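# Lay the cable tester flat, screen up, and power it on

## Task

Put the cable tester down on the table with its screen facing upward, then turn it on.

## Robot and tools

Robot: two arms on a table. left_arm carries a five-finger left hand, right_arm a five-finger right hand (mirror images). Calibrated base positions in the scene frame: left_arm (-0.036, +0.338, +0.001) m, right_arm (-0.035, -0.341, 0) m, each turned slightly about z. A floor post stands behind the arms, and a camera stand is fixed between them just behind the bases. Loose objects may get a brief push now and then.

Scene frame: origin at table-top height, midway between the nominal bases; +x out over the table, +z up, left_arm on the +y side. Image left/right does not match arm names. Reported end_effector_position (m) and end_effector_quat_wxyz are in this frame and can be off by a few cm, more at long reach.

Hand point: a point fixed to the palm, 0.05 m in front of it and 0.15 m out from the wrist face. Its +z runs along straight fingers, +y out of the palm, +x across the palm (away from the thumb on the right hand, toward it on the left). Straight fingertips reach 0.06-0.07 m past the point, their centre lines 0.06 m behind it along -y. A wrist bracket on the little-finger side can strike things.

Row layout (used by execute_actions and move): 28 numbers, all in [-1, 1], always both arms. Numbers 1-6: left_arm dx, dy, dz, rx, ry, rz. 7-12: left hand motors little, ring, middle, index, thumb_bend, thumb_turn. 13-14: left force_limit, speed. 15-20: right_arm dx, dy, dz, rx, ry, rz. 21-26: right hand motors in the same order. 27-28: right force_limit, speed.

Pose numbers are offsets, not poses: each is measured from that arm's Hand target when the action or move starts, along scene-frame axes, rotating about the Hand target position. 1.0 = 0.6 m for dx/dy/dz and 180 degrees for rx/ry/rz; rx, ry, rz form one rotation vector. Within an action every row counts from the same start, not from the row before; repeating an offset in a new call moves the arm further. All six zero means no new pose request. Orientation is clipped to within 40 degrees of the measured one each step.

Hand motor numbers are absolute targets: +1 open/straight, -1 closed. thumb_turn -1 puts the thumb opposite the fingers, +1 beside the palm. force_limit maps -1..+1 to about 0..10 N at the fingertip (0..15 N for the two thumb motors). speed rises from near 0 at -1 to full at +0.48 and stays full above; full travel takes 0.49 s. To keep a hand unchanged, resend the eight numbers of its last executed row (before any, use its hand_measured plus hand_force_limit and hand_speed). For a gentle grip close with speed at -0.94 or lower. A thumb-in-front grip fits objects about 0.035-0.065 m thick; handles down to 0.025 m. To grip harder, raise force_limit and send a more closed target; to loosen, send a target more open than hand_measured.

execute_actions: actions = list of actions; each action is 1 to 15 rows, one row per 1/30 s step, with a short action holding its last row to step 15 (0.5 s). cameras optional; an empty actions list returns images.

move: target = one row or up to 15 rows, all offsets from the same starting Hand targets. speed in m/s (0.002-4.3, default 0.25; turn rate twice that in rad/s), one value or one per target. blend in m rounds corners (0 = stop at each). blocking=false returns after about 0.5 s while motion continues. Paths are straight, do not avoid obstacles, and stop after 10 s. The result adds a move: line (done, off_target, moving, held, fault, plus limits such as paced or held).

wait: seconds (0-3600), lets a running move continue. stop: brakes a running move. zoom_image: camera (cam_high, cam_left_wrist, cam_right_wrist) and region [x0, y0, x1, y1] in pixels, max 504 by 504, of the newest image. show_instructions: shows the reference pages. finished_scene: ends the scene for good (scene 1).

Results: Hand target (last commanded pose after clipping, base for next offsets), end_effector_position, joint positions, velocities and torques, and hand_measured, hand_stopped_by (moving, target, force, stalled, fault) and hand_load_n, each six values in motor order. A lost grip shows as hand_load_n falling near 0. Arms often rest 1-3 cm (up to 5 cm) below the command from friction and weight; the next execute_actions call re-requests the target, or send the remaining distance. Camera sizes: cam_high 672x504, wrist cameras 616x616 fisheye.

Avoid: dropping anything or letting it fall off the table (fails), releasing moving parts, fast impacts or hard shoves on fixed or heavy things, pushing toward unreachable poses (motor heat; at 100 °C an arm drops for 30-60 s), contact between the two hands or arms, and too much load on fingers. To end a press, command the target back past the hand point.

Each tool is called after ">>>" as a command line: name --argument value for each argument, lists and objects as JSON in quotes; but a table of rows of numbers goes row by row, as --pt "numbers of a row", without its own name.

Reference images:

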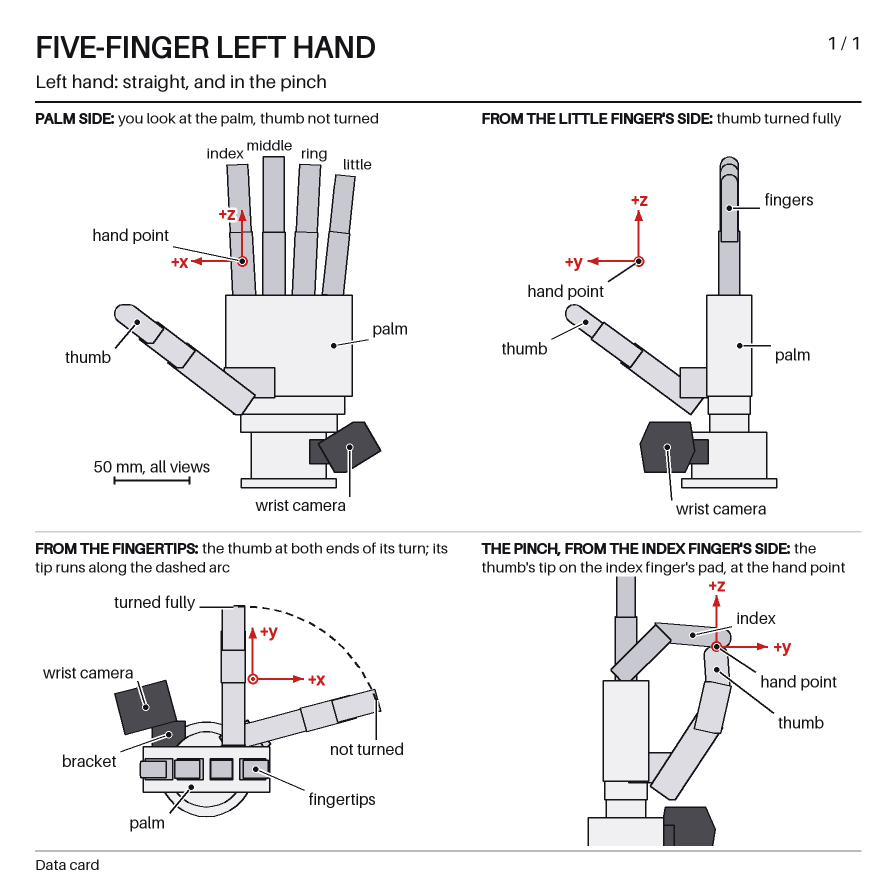

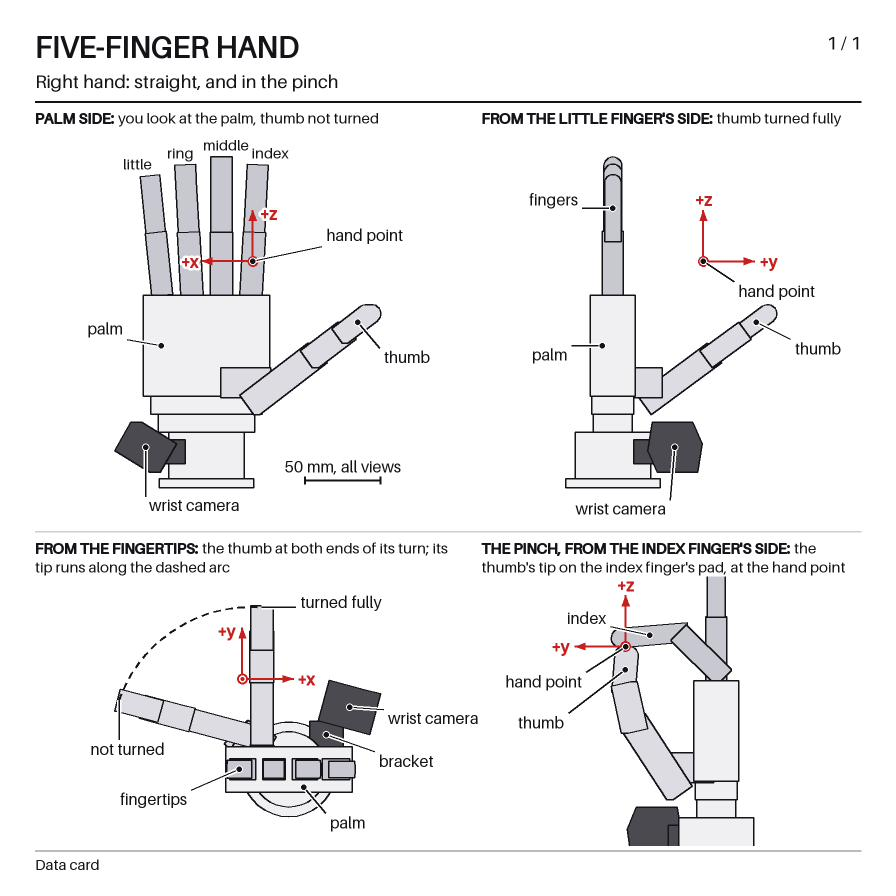

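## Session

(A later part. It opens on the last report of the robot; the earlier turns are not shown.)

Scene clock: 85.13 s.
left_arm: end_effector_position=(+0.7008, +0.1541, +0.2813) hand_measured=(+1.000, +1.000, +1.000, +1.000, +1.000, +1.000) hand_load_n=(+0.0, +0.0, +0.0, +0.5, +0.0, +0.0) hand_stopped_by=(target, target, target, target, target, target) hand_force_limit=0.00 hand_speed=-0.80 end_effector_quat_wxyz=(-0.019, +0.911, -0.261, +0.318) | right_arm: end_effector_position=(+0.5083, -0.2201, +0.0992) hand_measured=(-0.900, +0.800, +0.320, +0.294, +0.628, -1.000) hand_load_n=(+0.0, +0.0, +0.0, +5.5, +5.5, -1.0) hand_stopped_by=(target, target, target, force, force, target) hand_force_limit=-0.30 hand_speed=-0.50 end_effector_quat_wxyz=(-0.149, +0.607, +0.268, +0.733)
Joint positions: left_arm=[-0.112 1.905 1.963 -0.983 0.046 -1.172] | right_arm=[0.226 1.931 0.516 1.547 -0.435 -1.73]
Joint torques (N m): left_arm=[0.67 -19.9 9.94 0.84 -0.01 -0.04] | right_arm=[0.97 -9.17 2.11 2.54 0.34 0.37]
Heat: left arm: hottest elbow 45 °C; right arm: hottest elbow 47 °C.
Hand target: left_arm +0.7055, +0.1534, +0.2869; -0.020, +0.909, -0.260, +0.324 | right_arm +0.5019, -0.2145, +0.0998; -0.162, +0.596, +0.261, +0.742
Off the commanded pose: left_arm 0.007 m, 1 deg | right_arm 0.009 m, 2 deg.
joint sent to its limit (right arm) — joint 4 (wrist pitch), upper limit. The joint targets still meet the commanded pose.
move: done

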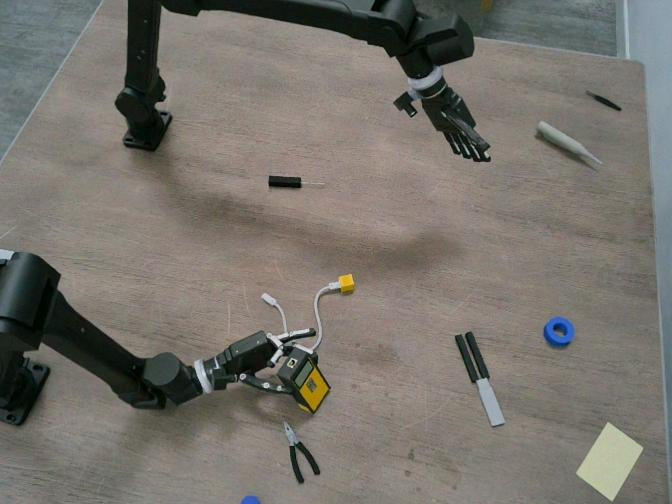

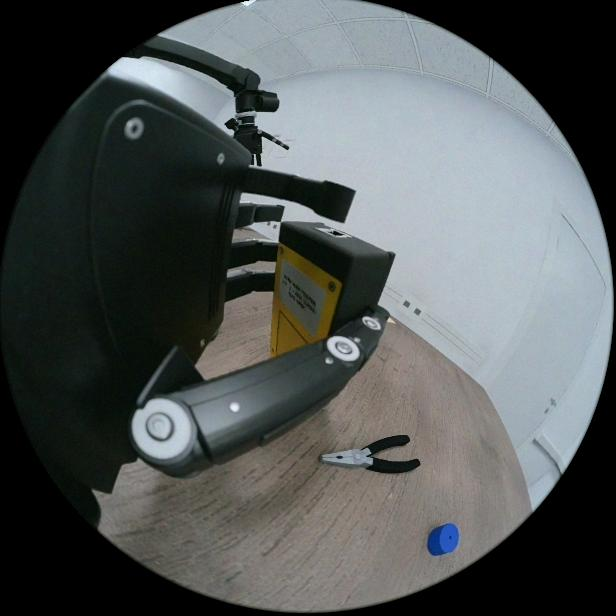

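>>> move --target '[0,0,0,0,0,0,1,1,1,1,1,1,0,-0.8,-0.073,0.029,-0.033,0.028,0.078,0,-0.9,0.8,0.32,0.1,0.1,-1,-0.3,-0.5]' --speed 0.05 --cameras '["cam_high","cam_right_wrist"]'

>>> zoom_image --camera "cam_high" --region '[200, 270, 360, 430]'

>>> zoom_image --camera "cam_right_wrist" --region '[220, 190, 440, 410]'

Scene clock: 88.70 s.
left_arm: end_effector_position=(+0.7008, +0.1541, +0.2813) hand_measured=(+1.000, +1.000, +1.000, +1.000, +1.000, +1.000) hand_load_n=(+0.0, +0.0, +0.0, +0.0, +0.0, +0.0) hand_stopped_by=(target, target, target, target, target, target) hand_force_limit=0.00 hand_speed=-0.80 end_effector_quat_wxyz=(-0.019, +0.911, -0.261, +0.318) | right_arm: end_effector_position=(+0.4671, -0.2030, +0.0945) hand_measured=(-0.900, +0.800, +0.320, +0.294, +0.628, -1.000) hand_load_n=(+0.0, +0.0, +1.0, +3.5, +7.0, -0.5) hand_stopped_by=(target, target, target, force, force, target) hand_force_limit=-0.30 hand_speed=-0.50 end_effector_quat_wxyz=(-0.201, +0.657, +0.215, +0.694)
Joint positions: left_arm=[-0.112 1.905 1.963 -0.983 0.046 -1.172] | right_arm=[0.302 1.784 0.407 1.423 -0.343 -1.589]
Joint torques (N m): left_arm=[0.32 -20.07 9.91 0.77 -0.02 -0.07] | right_arm=[1.32 -7.59 2.24 1.2 0.17 0.53]
Heat: left arm: hottest elbow 45 °C; right arm: hottest elbow 47 °C.
Hand target: left_arm +0.7055, +0.1534, +0.2869; -0.020, +0.909, -0.260, +0.324 | right_arm +0.4581, -0.1971, +0.0801; -0.219, +0.674, +0.207, +0.674
Off the commanded pose: left_arm 0.007 m, 1 deg | right_arm 0.018 m, 4 deg.
move: off_target (right_arm)

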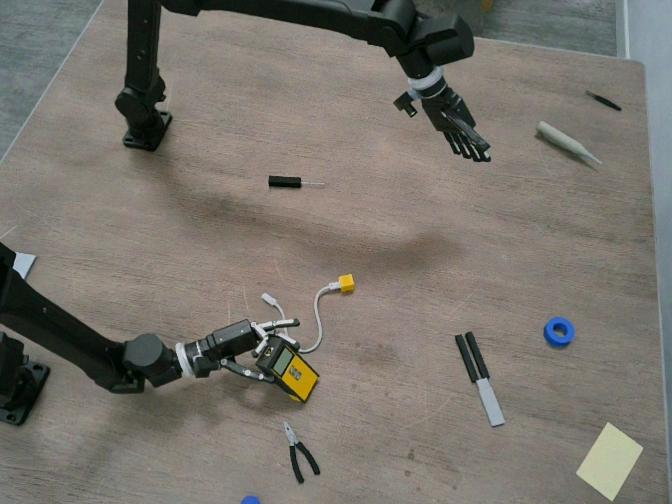

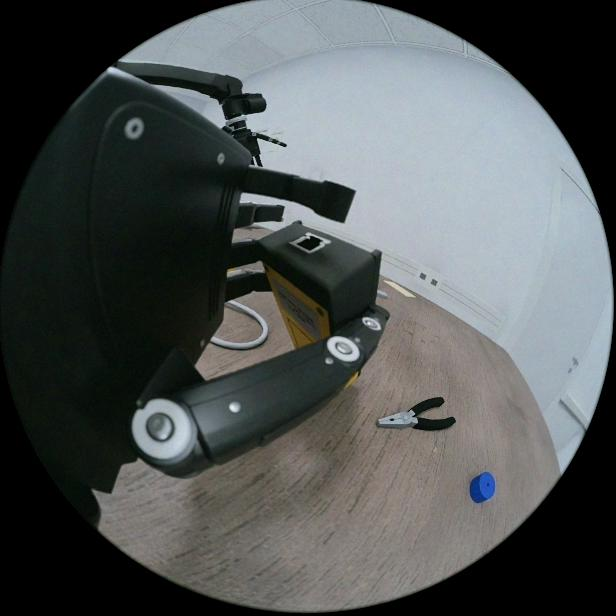

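Scaled by 3.150 from the camera's image (finer frame: 960x720).

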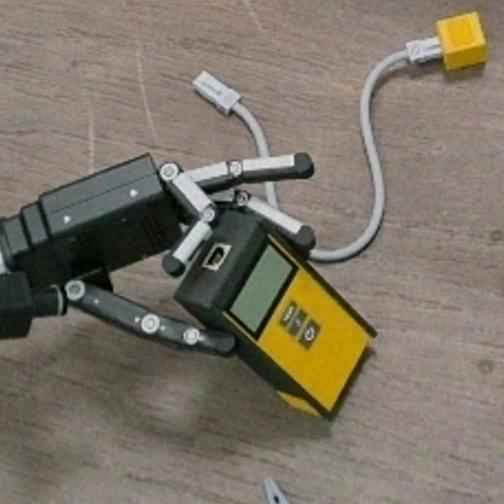

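Scaled by 2.291 from the camera's image (finer frame: 880x880).

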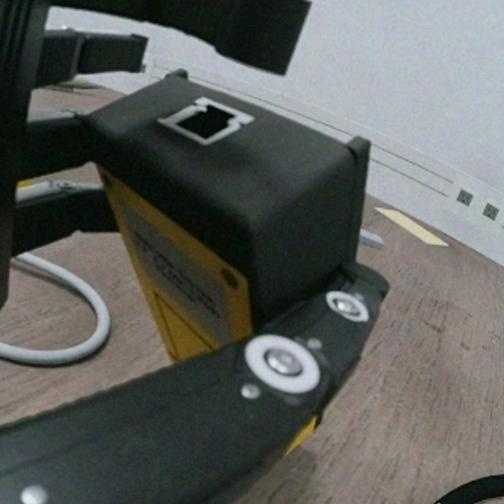

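>>> move --target '[0,0,0,0,0,0,1,1,1,1,1,1,0,-0.8,-0.035,0.015,-0.047,0.034,0.094,0,-0.9,0.8,0.32,0.1,0.1,-1,-0.3,-0.5]' --speed 0.05 --cameras '["cam_high","cam_right_wrist"]'

>>> zoom_image --camera "cam_high" --region '[200, 270, 360, 430]'

>>> zoom_image --camera "cam_right_wrist" --region '[220, 190, 440, 410]'

Scene clock: 93.30 s.
left_arm: end_effector_position=(+0.7008, +0.1541, +0.2813) hand_measured=(+1.000, +1.000, +1.000, +1.000, +1.000, +1.000) hand_load_n=(+0.0, +0.0, +0.0, -0.5, +0.0, +0.0) hand_stopped_by=(target, target, target, target, target, target) hand_force_limit=0.00 hand_speed=-0.80 end_effector_quat_wxyz=(-0.019, +0.911, -0.261, +0.318) | right_arm: end_effector_position=(+0.4554, -0.1993, +0.0929) hand_measured=(-0.900, +0.800, +0.320, +0.294, +0.628, -1.000) hand_load_n=(+0.0, +0.0, +2.0, +2.0, +11.0, -7.0) hand_stopped_by=(target, target, target, force, force, target) hand_force_limit=-0.30 hand_speed=-0.50 end_effector_quat_wxyz=(-0.246, +0.718, +0.163, +0.631)
Joint positions: left_arm=[-0.112 1.905 1.963 -0.983 0.046 -1.172] | right_arm=[0.312 1.582 0.4 1.094 -0.329 -1.451]
Joint torques (N m): left_arm=[0.38 -19.9 10.09 0.8 -0.04 -0.01] | right_arm=[1.96 -4.84 3.28 0.38 -0.41 1.15]
Heat: left arm: hottest elbow 45 °C; right arm: hottest elbow 46 °C.
Hand target: left_arm +0.7055, +0.1534, +0.2869; -0.020, +0.909, -0.260, +0.324 | right_arm +0.4371, -0.1882, +0.0519; -0.282, +0.754, +0.136, +0.578
Off the commanded pose: left_arm 0.007 m, 1 deg | right_arm 0.046 m, 9 deg.
move: off_target (right_arm)

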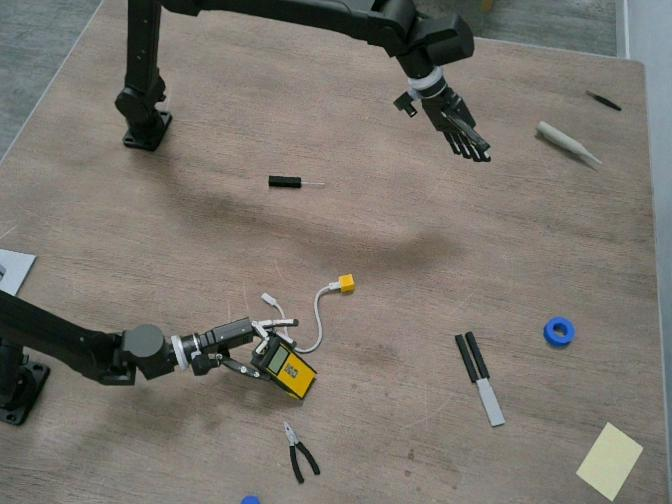

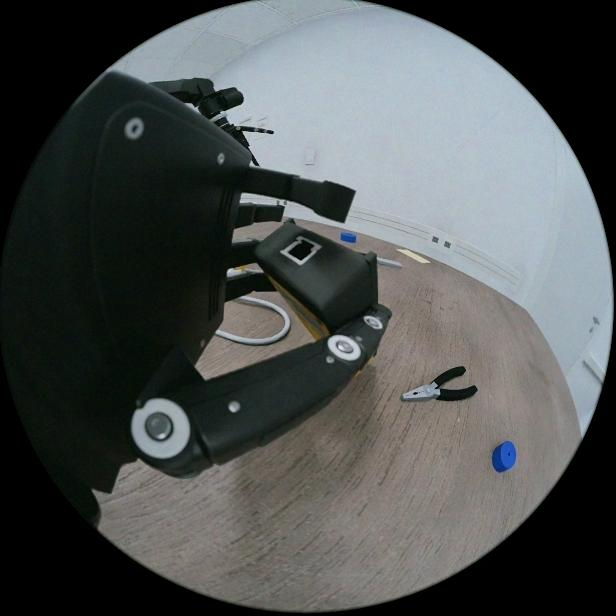

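Scaled by 3.150 from the camera's image (finer frame: 960x720).

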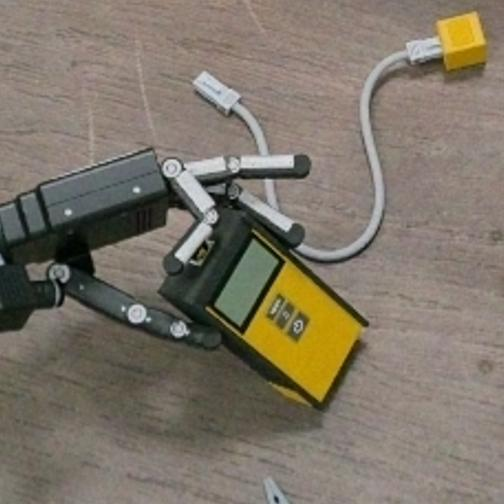

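Scaled by 2.291 from the camera's image (finer frame: 880x880).

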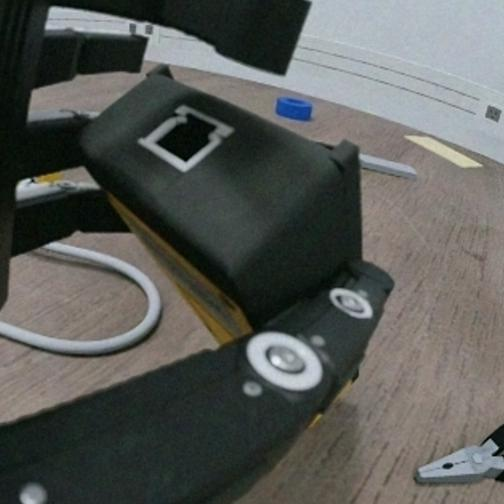

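>>> move --target '[0,0,0,0,0,0,1,1,1,1,1,1,0,-0.8,0.018,-0.011,0.055,0,0,0,-0.9,0.8,0.32,0.1,0.1,-1,-0.3,-0.5]' --speed 0.05

Scene clock: 96.40 s.
left_arm: end_effector_position=(+0.7008, +0.1541, +0.2813) hand_measured=(+1.000, +1.000, +1.000, +1.000, +1.000, +1.000) hand_load_n=(+0.0, +0.5, +0.0, +0.0, +0.0, +0.0) hand_stopped_by=(target, target, target, target, target, target) hand_force_limit=0.00 hand_speed=-0.80 end_effector_quat_wxyz=(-0.019, +0.911, -0.261, +0.318) | right_arm: end_effector_position=(+0.4413, -0.1930, +0.0834) hand_measured=(-0.900, +0.800, +0.320, +0.294, +0.628, -1.000) hand_load_n=(+0.0, +0.0, +1.0, +5.0, +8.0, -2.0) hand_stopped_by=(target, target, target, force, force, target) hand_force_limit=-0.30 hand_speed=-0.50 end_effector_quat_wxyz=(-0.275, +0.750, +0.150, +0.582)
Joint positions: left_arm=[-0.112 1.905 1.963 -0.983 0.046 -1.172] | right_arm=[0.31 1.493 0.4 0.909 -0.371 -1.394]
Joint torques (N m): left_arm=[0.67 -20.07 10 0.84 -0.05 -0.09] | right_arm=[-1.03 -6.18 7.43 1.18 -0.05 0.48]
Heat: left arm: hottest elbow 45 °C; right arm: hottest elbow 46 °C.
Hand target: left_arm +0.7055, +0.1534, +0.2869; -0.020, +0.909, -0.260, +0.324 | right_arm +0.4479, -0.1947, +0.0850; -0.282, +0.754, +0.136, +0.578
Off the commanded pose: left_arm 0.007 m, 1 deg | right_arm 0.007 m, 2 deg.
move: done

>>> wait --seconds 0.1 --cameras '["cam_high","cam_right_wrist"]'

>>> zoom_image --camera "cam_high" --region '[200, 270, 360, 430]'

>>> zoom_image --camera "cam_right_wrist" --region '[220, 190, 440, 410]'

Scene clock: 96.70 s.
left_arm: end_effector_position=(+0.7008, +0.1541, +0.2813) hand_measured=(+1.000, +1.000, +1.000, +1.000, +1.000, +1.000) hand_load_n=(+0.0, +0.0, +0.0, +0.0, +0.0, +0.0) hand_stopped_by=(target, target, target, target, target, target) hand_force_limit=0.00 hand_speed=-0.80 end_effector_quat_wxyz=(-0.019, +0.911, -0.261, +0.318) | right_arm: end_effector_position=(+0.4413, -0.1930, +0.0834) hand_measured=(-0.900, +0.800, +0.320, +0.294, +0.628, -1.000) hand_load_n=(+0.0, +0.0, +1.0, +5.0, +8.0, -2.0) hand_stopped_by=(target, target, target, force, force, target) hand_force_limit=-0.30 hand_speed=-0.50 end_effector_quat_wxyz=(-0.275, +0.750, +0.150, +0.582)
Joint positions: left_arm=[-0.112 1.905 1.963 -0.983 0.046 -1.172] | right_arm=[0.31 1.493 0.4 0.909 -0.371 -1.394]
Joint torques (N m): left_arm=[0.09 -19.84 10.03 0.87 -0.03 -0.06] | right_arm=[-0.15 -6.53 7.71 1.32 -0.1 0.5]
Heat: left arm: hottest elbow 45 °C; right arm: hottest elbow 46 °C.
Hand target: left_arm +0.7055, +0.1534, +0.2869; -0.020, +0.909, -0.260, +0.324 | right_arm +0.4479, -0.1947, +0.0850; -0.282, +0.754, +0.136, +0.578
Off the commanded pose: left_arm 0.007 m, 1 deg | right_arm 0.007 m, 2 deg.
wait: 0.10 s; at rest from the start

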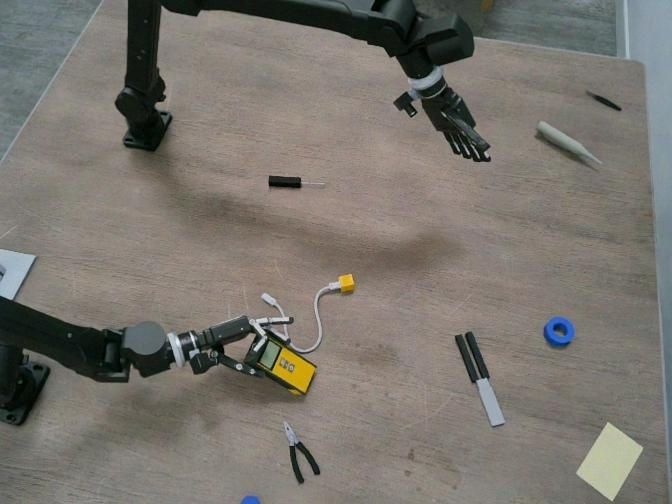

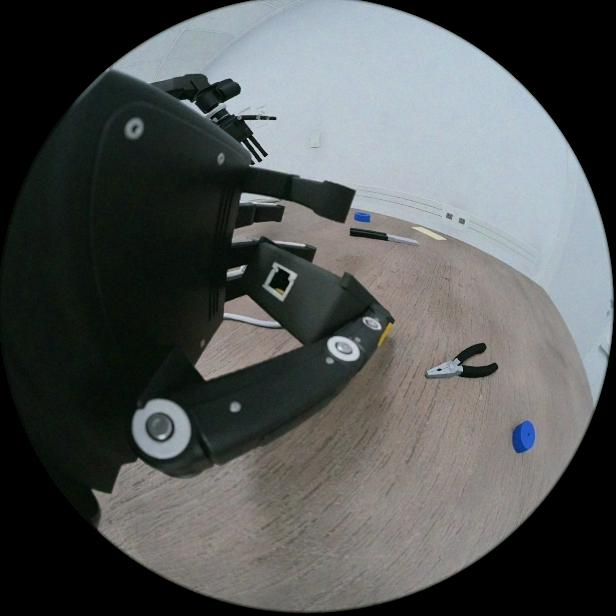

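Scaled by 3.150 from the camera's image (finer frame: 960x720).

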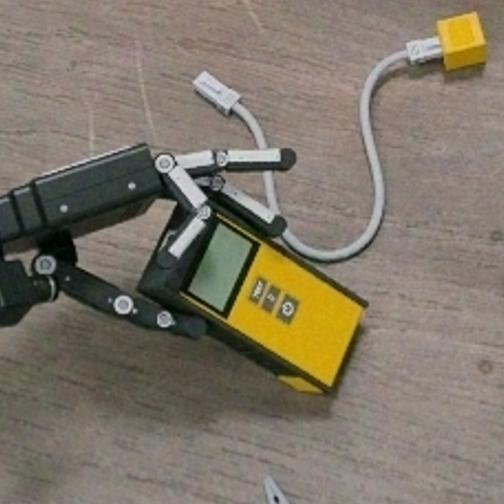

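Scaled by 2.291 from the camera's image (finer frame: 880x880).

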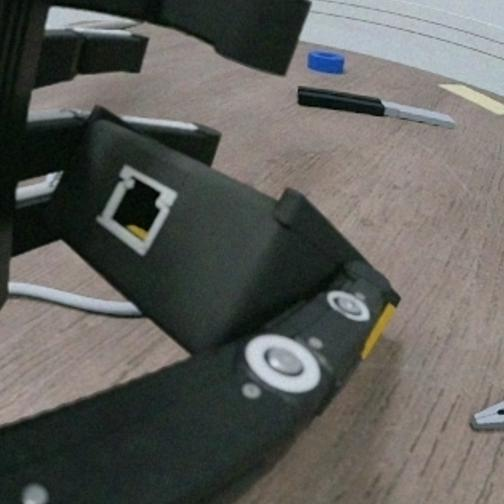

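>>> move --target '[0,0,0,0,0,0,1,1,1,1,1,1,0,-0.8,-0.005,0.003,-0.032,0.032,0.089,0,-0.9,0.8,0.32,0.1,0.1,-1,-0.3,-0.5]' --speed 0.08 --cameras '["cam_high","cam_right_wrist"]'

>>> zoom_image --camera "cam_high" --region '[200, 270, 360, 430]'

>>> zoom_image --camera "cam_right_wrist" --region '[220, 190, 440, 410]'

Scene clock: 100.30 s.
left_arm: end_effector_position=(+0.7008, +0.1541, +0.2813) hand_measured=(+1.000, +1.000, +1.000, +1.000, +1.000, +1.000) hand_load_n=(+0.0, +0.0, +0.0, +0.0, +0.0, +0.0) hand_stopped_by=(target, target, target, target, target, target) hand_force_limit=0.00 hand_speed=-0.80 end_effector_quat_wxyz=(-0.019, +0.911, -0.261, +0.318) | right_arm: end_effector_position=(+0.4340, -0.1911, +0.0574) hand_measured=(-0.900, +0.800, +0.320, +0.294, +0.628, -1.000) hand_load_n=(+0.5, +0.0, +2.5, +3.0, +8.0, -1.0) hand_stopped_by=(target, target, target, force, force, target) hand_force_limit=-0.30 hand_speed=-0.50 end_effector_quat_wxyz=(-0.329, +0.812, +0.084, +0.474)
Joint positions: left_arm=[-0.112 1.905 1.963 -0.983 0.046 -1.172] | right_arm=[0.271 1.437 0.481 0.574 -0.457 -1.241]
Joint torques (N m): left_arm=[0.62 -19.37 10.09 0.75 -0.05 -0.09] | right_arm=[-0.32 -6.53 9.47 1.47 -0.14 0.5]
Heat: left arm: hottest elbow 46 °C; right arm: hottest elbow 46 °C.
Hand target: left_arm +0.7055, +0.1534, +0.2869; -0.020, +0.909, -0.260, +0.324 | right_arm +0.4449, -0.1929, +0.0657; -0.336, +0.812, +0.066, +0.473
Off the commanded pose: left_arm 0.007 m, 1 deg | right_arm 0.014 m, 2 deg.
move: off_target (right_arm)

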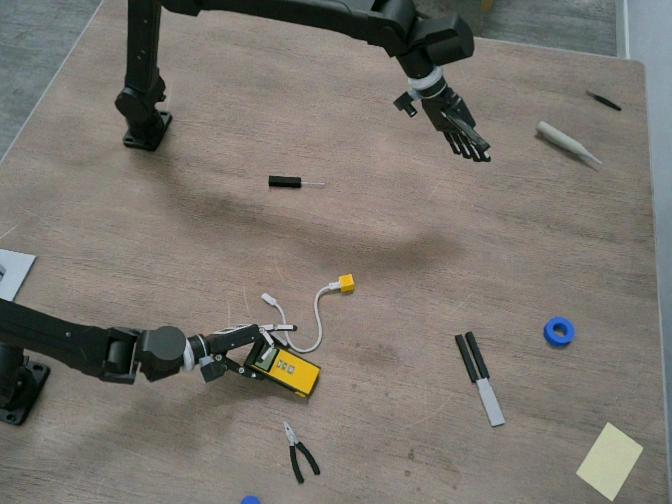

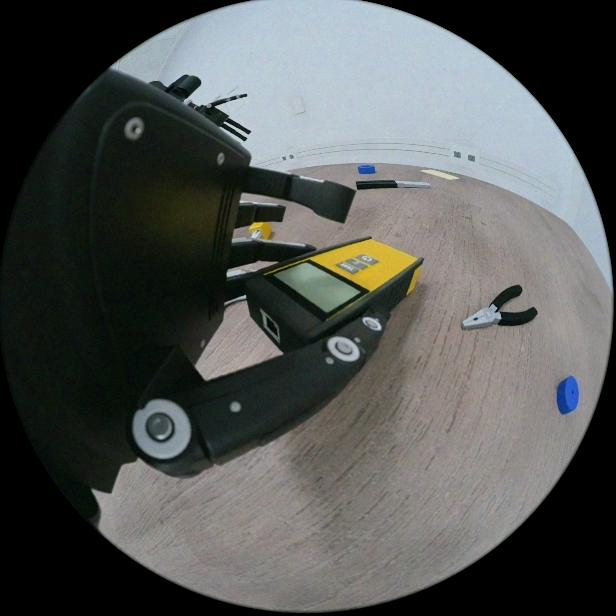

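Scaled by 3.150 from the camera's image (finer frame: 960x720).

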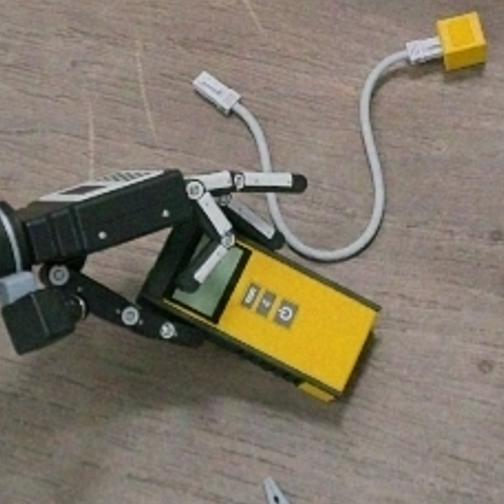

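Scaled by 2.291 from the camera's image (finer frame: 880x880).

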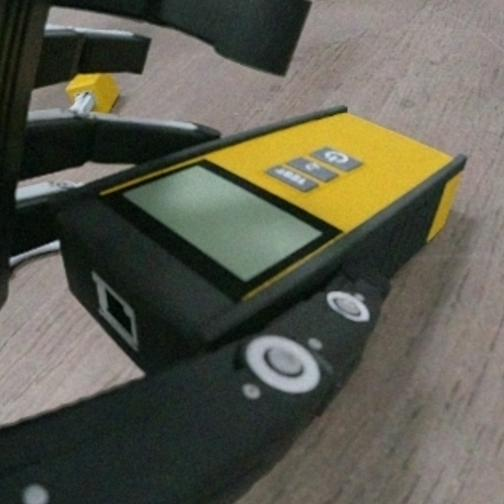

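>>> move --target '[0,0,0,0,0,0,1,1,1,1,1,1,0,-0.8,-0.0125,0.008,-0.017,0.038,0.104,0,-0.9,0.8,0.32,0.1,0.1,-1,-0.3,-0.5]' --speed 0.05 --cameras '["all"]'

Scene clock: 106.13 s.
left_arm: end_effector_position=(+0.7008, +0.1541, +0.2813) hand_measured=(+1.000, +1.000, +1.000, +1.000, +1.000, +1.000) hand_load_n=(+0.0, +0.0, +0.0, +0.0, +0.0, +0.0) hand_stopped_by=(target, target, target, target, target, target) hand_force_limit=0.00 hand_speed=-0.80 end_effector_quat_wxyz=(-0.019, +0.911, -0.261, +0.318) | right_arm: end_effector_position=(+0.4192, -0.1878, +0.0422) hand_measured=(-0.900, +0.800, +0.320, +0.294, +0.628, -1.000) hand_load_n=(+0.0, -0.5, +2.0, +3.0, +5.0, +0.5) hand_stopped_by=(target, target, target, force, force, target) hand_force_limit=-0.30 hand_speed=-0.50 end_effector_quat_wxyz=(-0.385, +0.861, -0.010, +0.331)
Joint positions: left_arm=[-0.112 1.905 1.963 -0.983 0.046 -1.172] | right_arm=[0.218 1.426 0.611 0.197 -0.582 -1.07]
Joint torques (N m): left_arm=[-0.09 -19.66 10.22 0.88 0.03 -0.01] | right_arm=[-0.62 -6.48 11.14 1.51 -0.35 0.35]
Heat: left arm: hottest elbow 46 °C; right arm: hottest elbow 47 °C.
Hand target: left_arm +0.7055, +0.1534, +0.2869; -0.020, +0.909, -0.260, +0.324 | right_arm +0.4372, -0.1881, +0.0554; -0.390, +0.857, -0.017, +0.338
Off the commanded pose: left_arm 0.007 m, 1 deg | right_arm 0.023 m, 1 deg.
move: off_target (right_arm)

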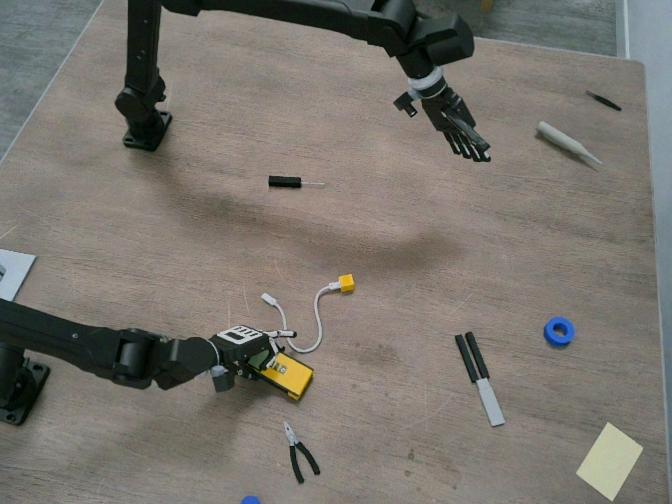

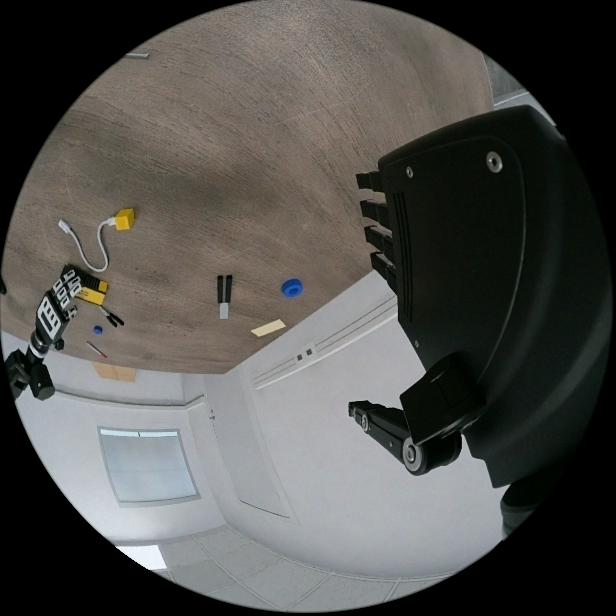

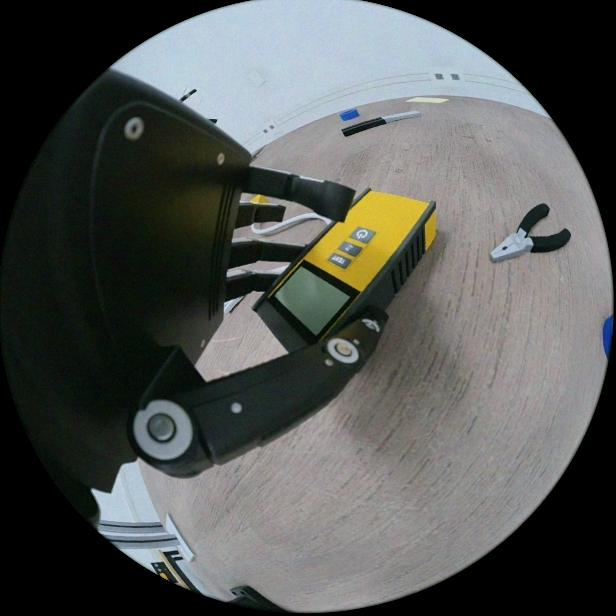

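>>> zoom_image --camera "cam_right_wrist" --region '[200, 140, 500, 400]'

>>> zoom_image --camera "cam_high" --region '[190, 300, 350, 420]'

Scaled by 1.680 from the camera's image (finer frame: 880x880).

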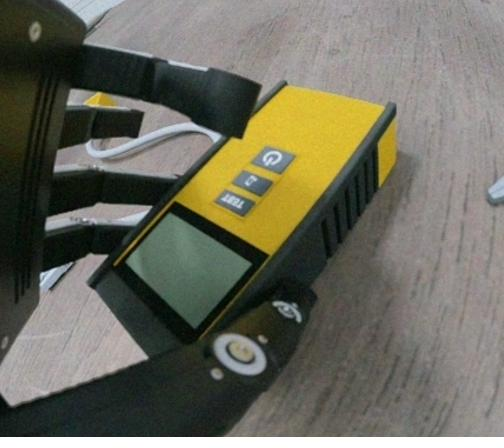

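Scaled by 3.150 from the camera's image (finer frame: 960x720).

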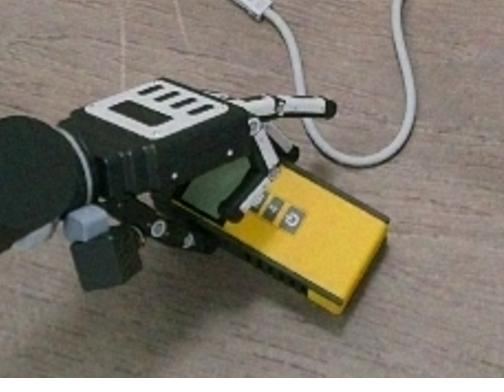

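>>> move --target '[0,0,0,0,0,0,1,1,1,1,1,1,0,-0.8,-0.004,0.006,-0.022,0.028,0.078,0,-0.9,0.8,0.32,0.1,0.1,-1,-0.3,-0.5]' --speed 0.05 --cameras '["cam_high","cam_right_wrist"]'

>>> zoom_image --camera "cam_right_wrist" --region '[200, 140, 500, 400]'

Scene clock: 109.90 s.
left_arm: end_effector_position=(+0.7008, +0.1541, +0.2813) hand_measured=(+1.000, +1.000, +1.000, +1.000, +1.000, +1.000) hand_load_n=(+0.0, +0.0, +0.0, +0.0, +0.0, +0.0) hand_stopped_by=(target, target, target, target, target, target) hand_force_limit=0.00 hand_speed=-0.80 end_effector_quat_wxyz=(-0.019, +0.911, -0.261, +0.318) | right_arm: end_effector_position=(+0.4184, -0.1835, +0.0352) hand_measured=(-0.900, +0.800, +0.320, +0.294, +0.626, -1.000) hand_load_n=(+0.0, +0.0, +1.5, +3.5, +4.5, +0.0) hand_stopped_by=(target, target, target, force, force, target) hand_force_limit=-0.30 hand_speed=-0.50 end_effector_quat_wxyz=(-0.418, +0.876, -0.071, +0.228)
Joint positions: left_arm=[-0.112 1.905 1.963 -0.983 0.046 -1.172] | right_arm=[0.179 1.496 0.736 -0.024 -0.688 -0.983]
Joint torques (N m): left_arm=[0.09 -19.78 9.96 0.69 -0.04 -0.11] | right_arm=[-0.5 -6.36 11.36 1.26 -0.52 0.39]
Heat: left arm: hottest elbow 46 °C; right arm: hottest elbow 48 °C.
Hand target: left_arm +0.7055, +0.1534, +0.2869; -0.020, +0.909, -0.260, +0.324 | right_arm +0.4350, -0.1846, +0.0424; -0.422, +0.873, -0.080, +0.230
Off the commanded pose: left_arm 0.007 m, 1 deg | right_arm 0.018 m, 1 deg.
move: off_target (right_arm)

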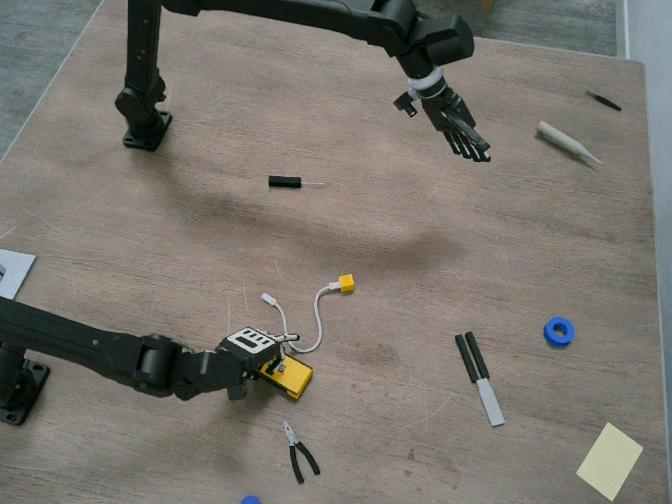

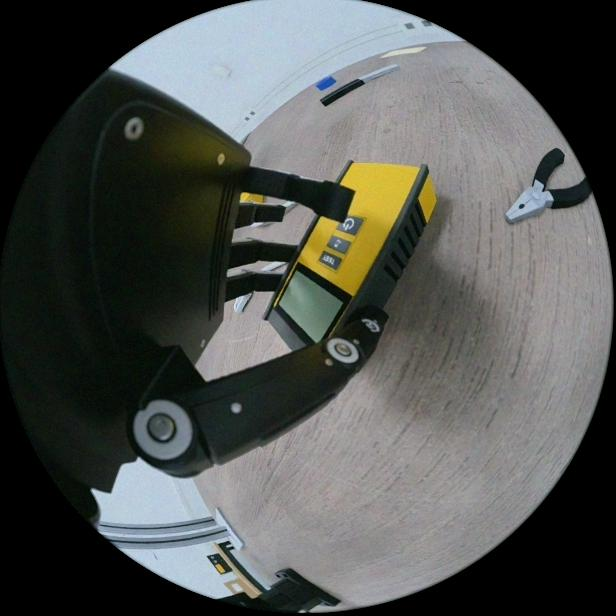

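Scaled by 1.680 from the camera's image (finer frame: 880x880).

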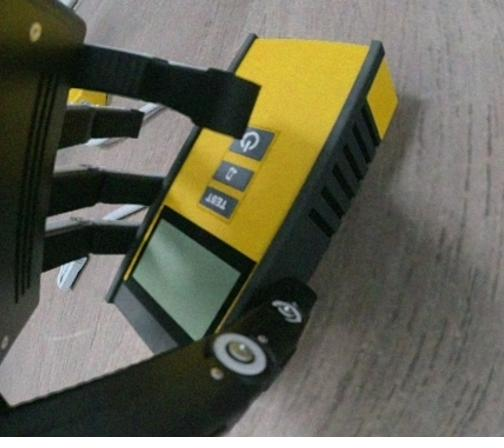

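>>> move --target '[0,0,0,0,0,0,1,1,1,1,1,1,0,-0.8,0.003,-0.001,-0.020,0.028,0.078,0,-0.9,0.8,0.32,0.1,0.1,-1,-0.3,-0.5]' --speed 0.04 --cameras '["cam_high","cam_right_wrist"]'

>>> zoom_image --camera "cam_right_wrist" --region '[200, 140, 500, 400]'

>>> zoom_image --camera "cam_high" --region '[210, 310, 350, 415]'

Scene clock: 115.20 s.
left_arm: end_effector_position=(+0.7008, +0.1541, +0.2813) hand_measured=(+1.000, +1.000, +1.000, +1.000, +1.000, +1.000) hand_load_n=(+0.0, +0.0, +0.0, +0.0, +0.0, +0.0) hand_stopped_by=(target, target, target, target, target, target) hand_force_limit=0.00 hand_speed=-0.80 end_effector_quat_wxyz=(-0.019, +0.911, -0.261, +0.318) | right_arm: end_effector_position=(+0.4257, -0.1812, +0.0356) hand_measured=(-0.900, +0.800, +0.320, +0.294, +0.626, -1.000) hand_load_n=(+0.0, +0.0, +0.5, +4.0, +4.5, +0.5) hand_stopped_by=(target, target, target, force, force, target) hand_force_limit=-0.30 hand_speed=-0.50 end_effector_quat_wxyz=(-0.450, +0.875, -0.129, +0.124)
Joint positions: left_arm=[-0.112 1.905 1.963 -0.983 0.046 -1.172] | right_arm=[0.134 1.6 0.891 -0.249 -0.808 -0.921]
Joint velocities: left_arm=[-0.005 0.005 0.002 -0.002 0.022 -0.168] | right_arm=[within noise]
Joint torques (N m): left_arm=[0.38 -19.55 10.13 0.79 -0.01 -0.07] | right_arm=[0.62 -6.71 10.63 0.83 -0.39 0.28]
Heat: left arm: hottest elbow 46 °C; right arm: hottest elbow 49 °C.
Hand target: left_arm +0.7055, +0.1534, +0.2869; -0.020, +0.909, -0.260, +0.324 | right_arm +0.4367, -0.1850, +0.0302; -0.447, +0.876, -0.141, +0.118
Off the commanded pose: left_arm 0.007 m, 1 deg | right_arm 0.013 m, 1 deg.
move: off_target (right_arm)

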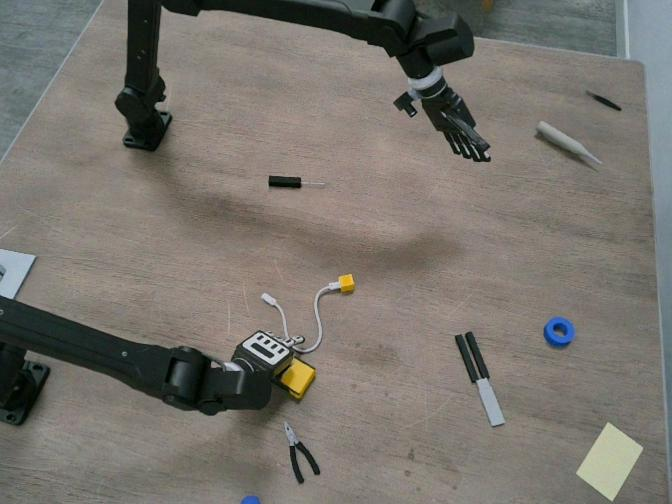

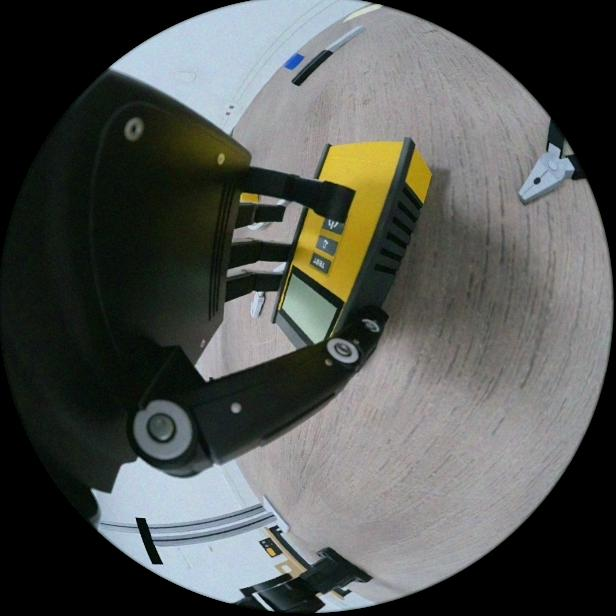

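Scaled by 1.680 from the camera's image (finer frame: 880x880).

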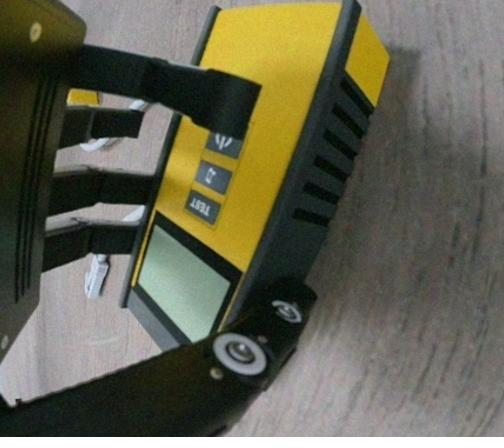

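Scaled by 3.600 from the camera's image (finer frame: 960x720).

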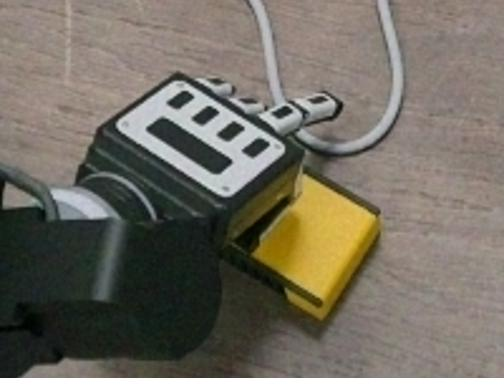

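>>> move --target '[0,0,0,0,0,0,1,1,1,1,1,1,0,-0.8,-0.006,0,-0.017,0,0,0,-0.9,0.8,0.32,0.1,0.1,-1,-0.3,-0.5]' --speed 0.03 --cameras '["cam_right_wrist"]'

>>> zoom_image --camera "cam_right_wrist" --region '[200, 140, 500, 400]'

Scene clock: 116.90 s.
left_arm: end_effector_position=(+0.7008, +0.1541, +0.2813) hand_measured=(+1.000, +1.000, +1.000, +1.000, +1.000, +1.000) hand_load_n=(+0.0, +0.0, +0.0, +0.0, +0.0, +0.0) hand_stopped_by=(target, target, target, target, target, target) hand_force_limit=0.00 hand_speed=-0.80 end_effector_quat_wxyz=(-0.019, +0.911, -0.261, +0.318) | right_arm: end_effector_position=(+0.4253, -0.1805, +0.0350) hand_measured=(-0.900, +0.800, +0.320, +0.294, +0.626, -1.000) hand_load_n=(+0.0, +0.0, +1.0, +3.5, +4.5, +0.0) hand_stopped_by=(target, target, target, force, force, target) hand_force_limit=-0.30 hand_speed=-0.50 end_effector_quat_wxyz=(-0.451, +0.875, -0.130, +0.122)
Joint positions: left_arm=[-0.112 1.905 1.963 -0.983 0.046 -1.172] | right_arm=[0.134 1.602 0.891 -0.248 -0.812 -0.92]
Joint torques (N m): left_arm=[0.5 -20.07 10.09 0.92 0 -0.07] | right_arm=[0.44 -6.36 9.09 1.83 -0.18 0.21]
Heat: left arm: hottest elbow 46 °C; right arm: hottest elbow 49 °C.
Hand target: left_arm +0.7055, +0.1534, +0.2869; -0.020, +0.909, -0.260, +0.324 | right_arm +0.4331, -0.1850, +0.0201; -0.447, +0.876, -0.141, +0.118
Off the commanded pose: left_arm 0.007 m, 1 deg | right_arm 0.017 m, 1 deg.
move: off_target (right_arm)

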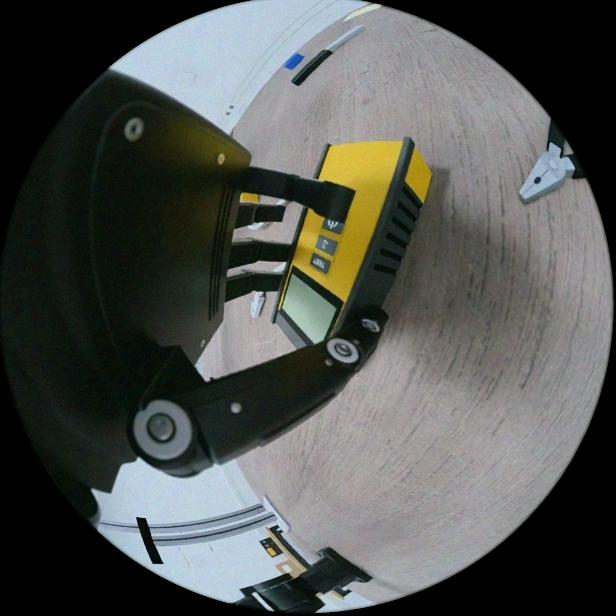

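Scaled by 1.680 from the camera's image (finer frame: 880x880).

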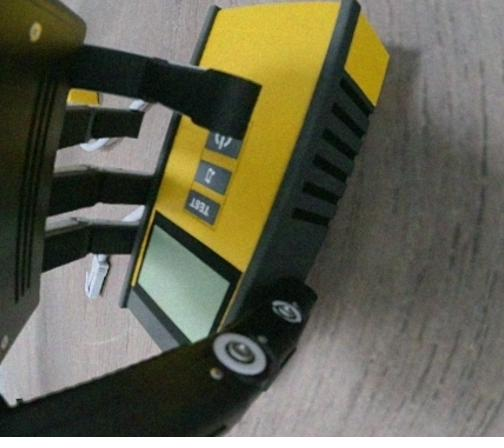

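>>> move --pt "0 0 0 0 0 0 1 1 1 1 1 1 0 -0.8 -0.006 0 0.012 0 0 0 -0.9 0.8 0.32 0.1 0.1 -1 -0.3 -0.5" --pt "0 0 0 0 0 0 1 1 1 1 1 1 0 -0.8 -0.006 0 0.012 0 0 0 -0.9 0.8 0.32 0.29 0.85 -1 -0.3 -0.85" --speed 0.03 --cameras '["cam_right_wrist"]'

>>> zoom_image --camera "cam_right_wrist" --region '[200, 140, 500, 400]'

Scene clock: 119.60 s.
left_arm: end_effector_position=(+0.7008, +0.1541, +0.2813) hand_measured=(+1.000, +1.000, +1.000, +1.000, +1.000, +1.000) hand_load_n=(+0.0, +0.0, +0.0, +0.0, +0.0, +0.0) hand_stopped_by=(target, target, target, target, target, target) hand_force_limit=0.00 hand_speed=-0.80 end_effector_quat_wxyz=(-0.019, +0.911, -0.261, +0.318) | right_arm: end_effector_position=(+0.4249, -0.1810, +0.0321) hand_measured=(-0.900, +0.800, +0.320, +0.294, +0.850, -1.000) hand_load_n=(+0.0, +0.0, +0.0, +0.0, +0.0, +0.0) hand_stopped_by=(target, target, target, force, target, target) hand_force_limit=-0.30 hand_speed=-0.85 end_effector_quat_wxyz=(-0.449, +0.875, -0.132, +0.120)
Joint positions: left_arm=[-0.112 1.905 1.963 -0.983 0.046 -1.172] | right_arm=[0.134 1.608 0.891 -0.248 -0.809 -0.919]
Joint torques (N m): left_arm=[0.26 -19.14 10.07 0.77 -0.04 -0.04] | right_arm=[-0.44 -7.94 8.64 1.36 -0.36 0.24]
Heat: left arm: hottest elbow 46 °C; right arm: hottest elbow 49 °C.
Hand target: left_arm +0.7055, +0.1534, +0.2869; -0.020, +0.909, -0.260, +0.324 | right_arm +0.4294, -0.1850, +0.0272; -0.447, +0.876, -0.141, +0.118
Off the commanded pose: left_arm 0.007 m, 1 deg | right_arm 0.008 m, 1 deg.
move: done

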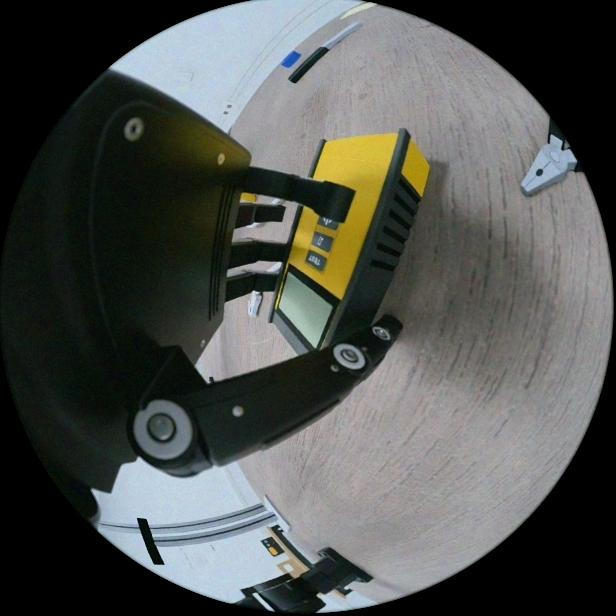

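Scaled by 1.680 from the camera's image (finer frame: 880x880).

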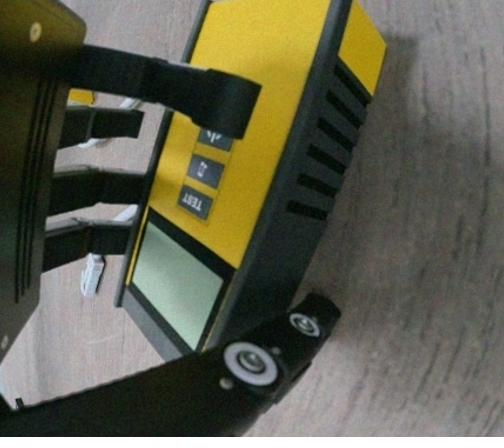

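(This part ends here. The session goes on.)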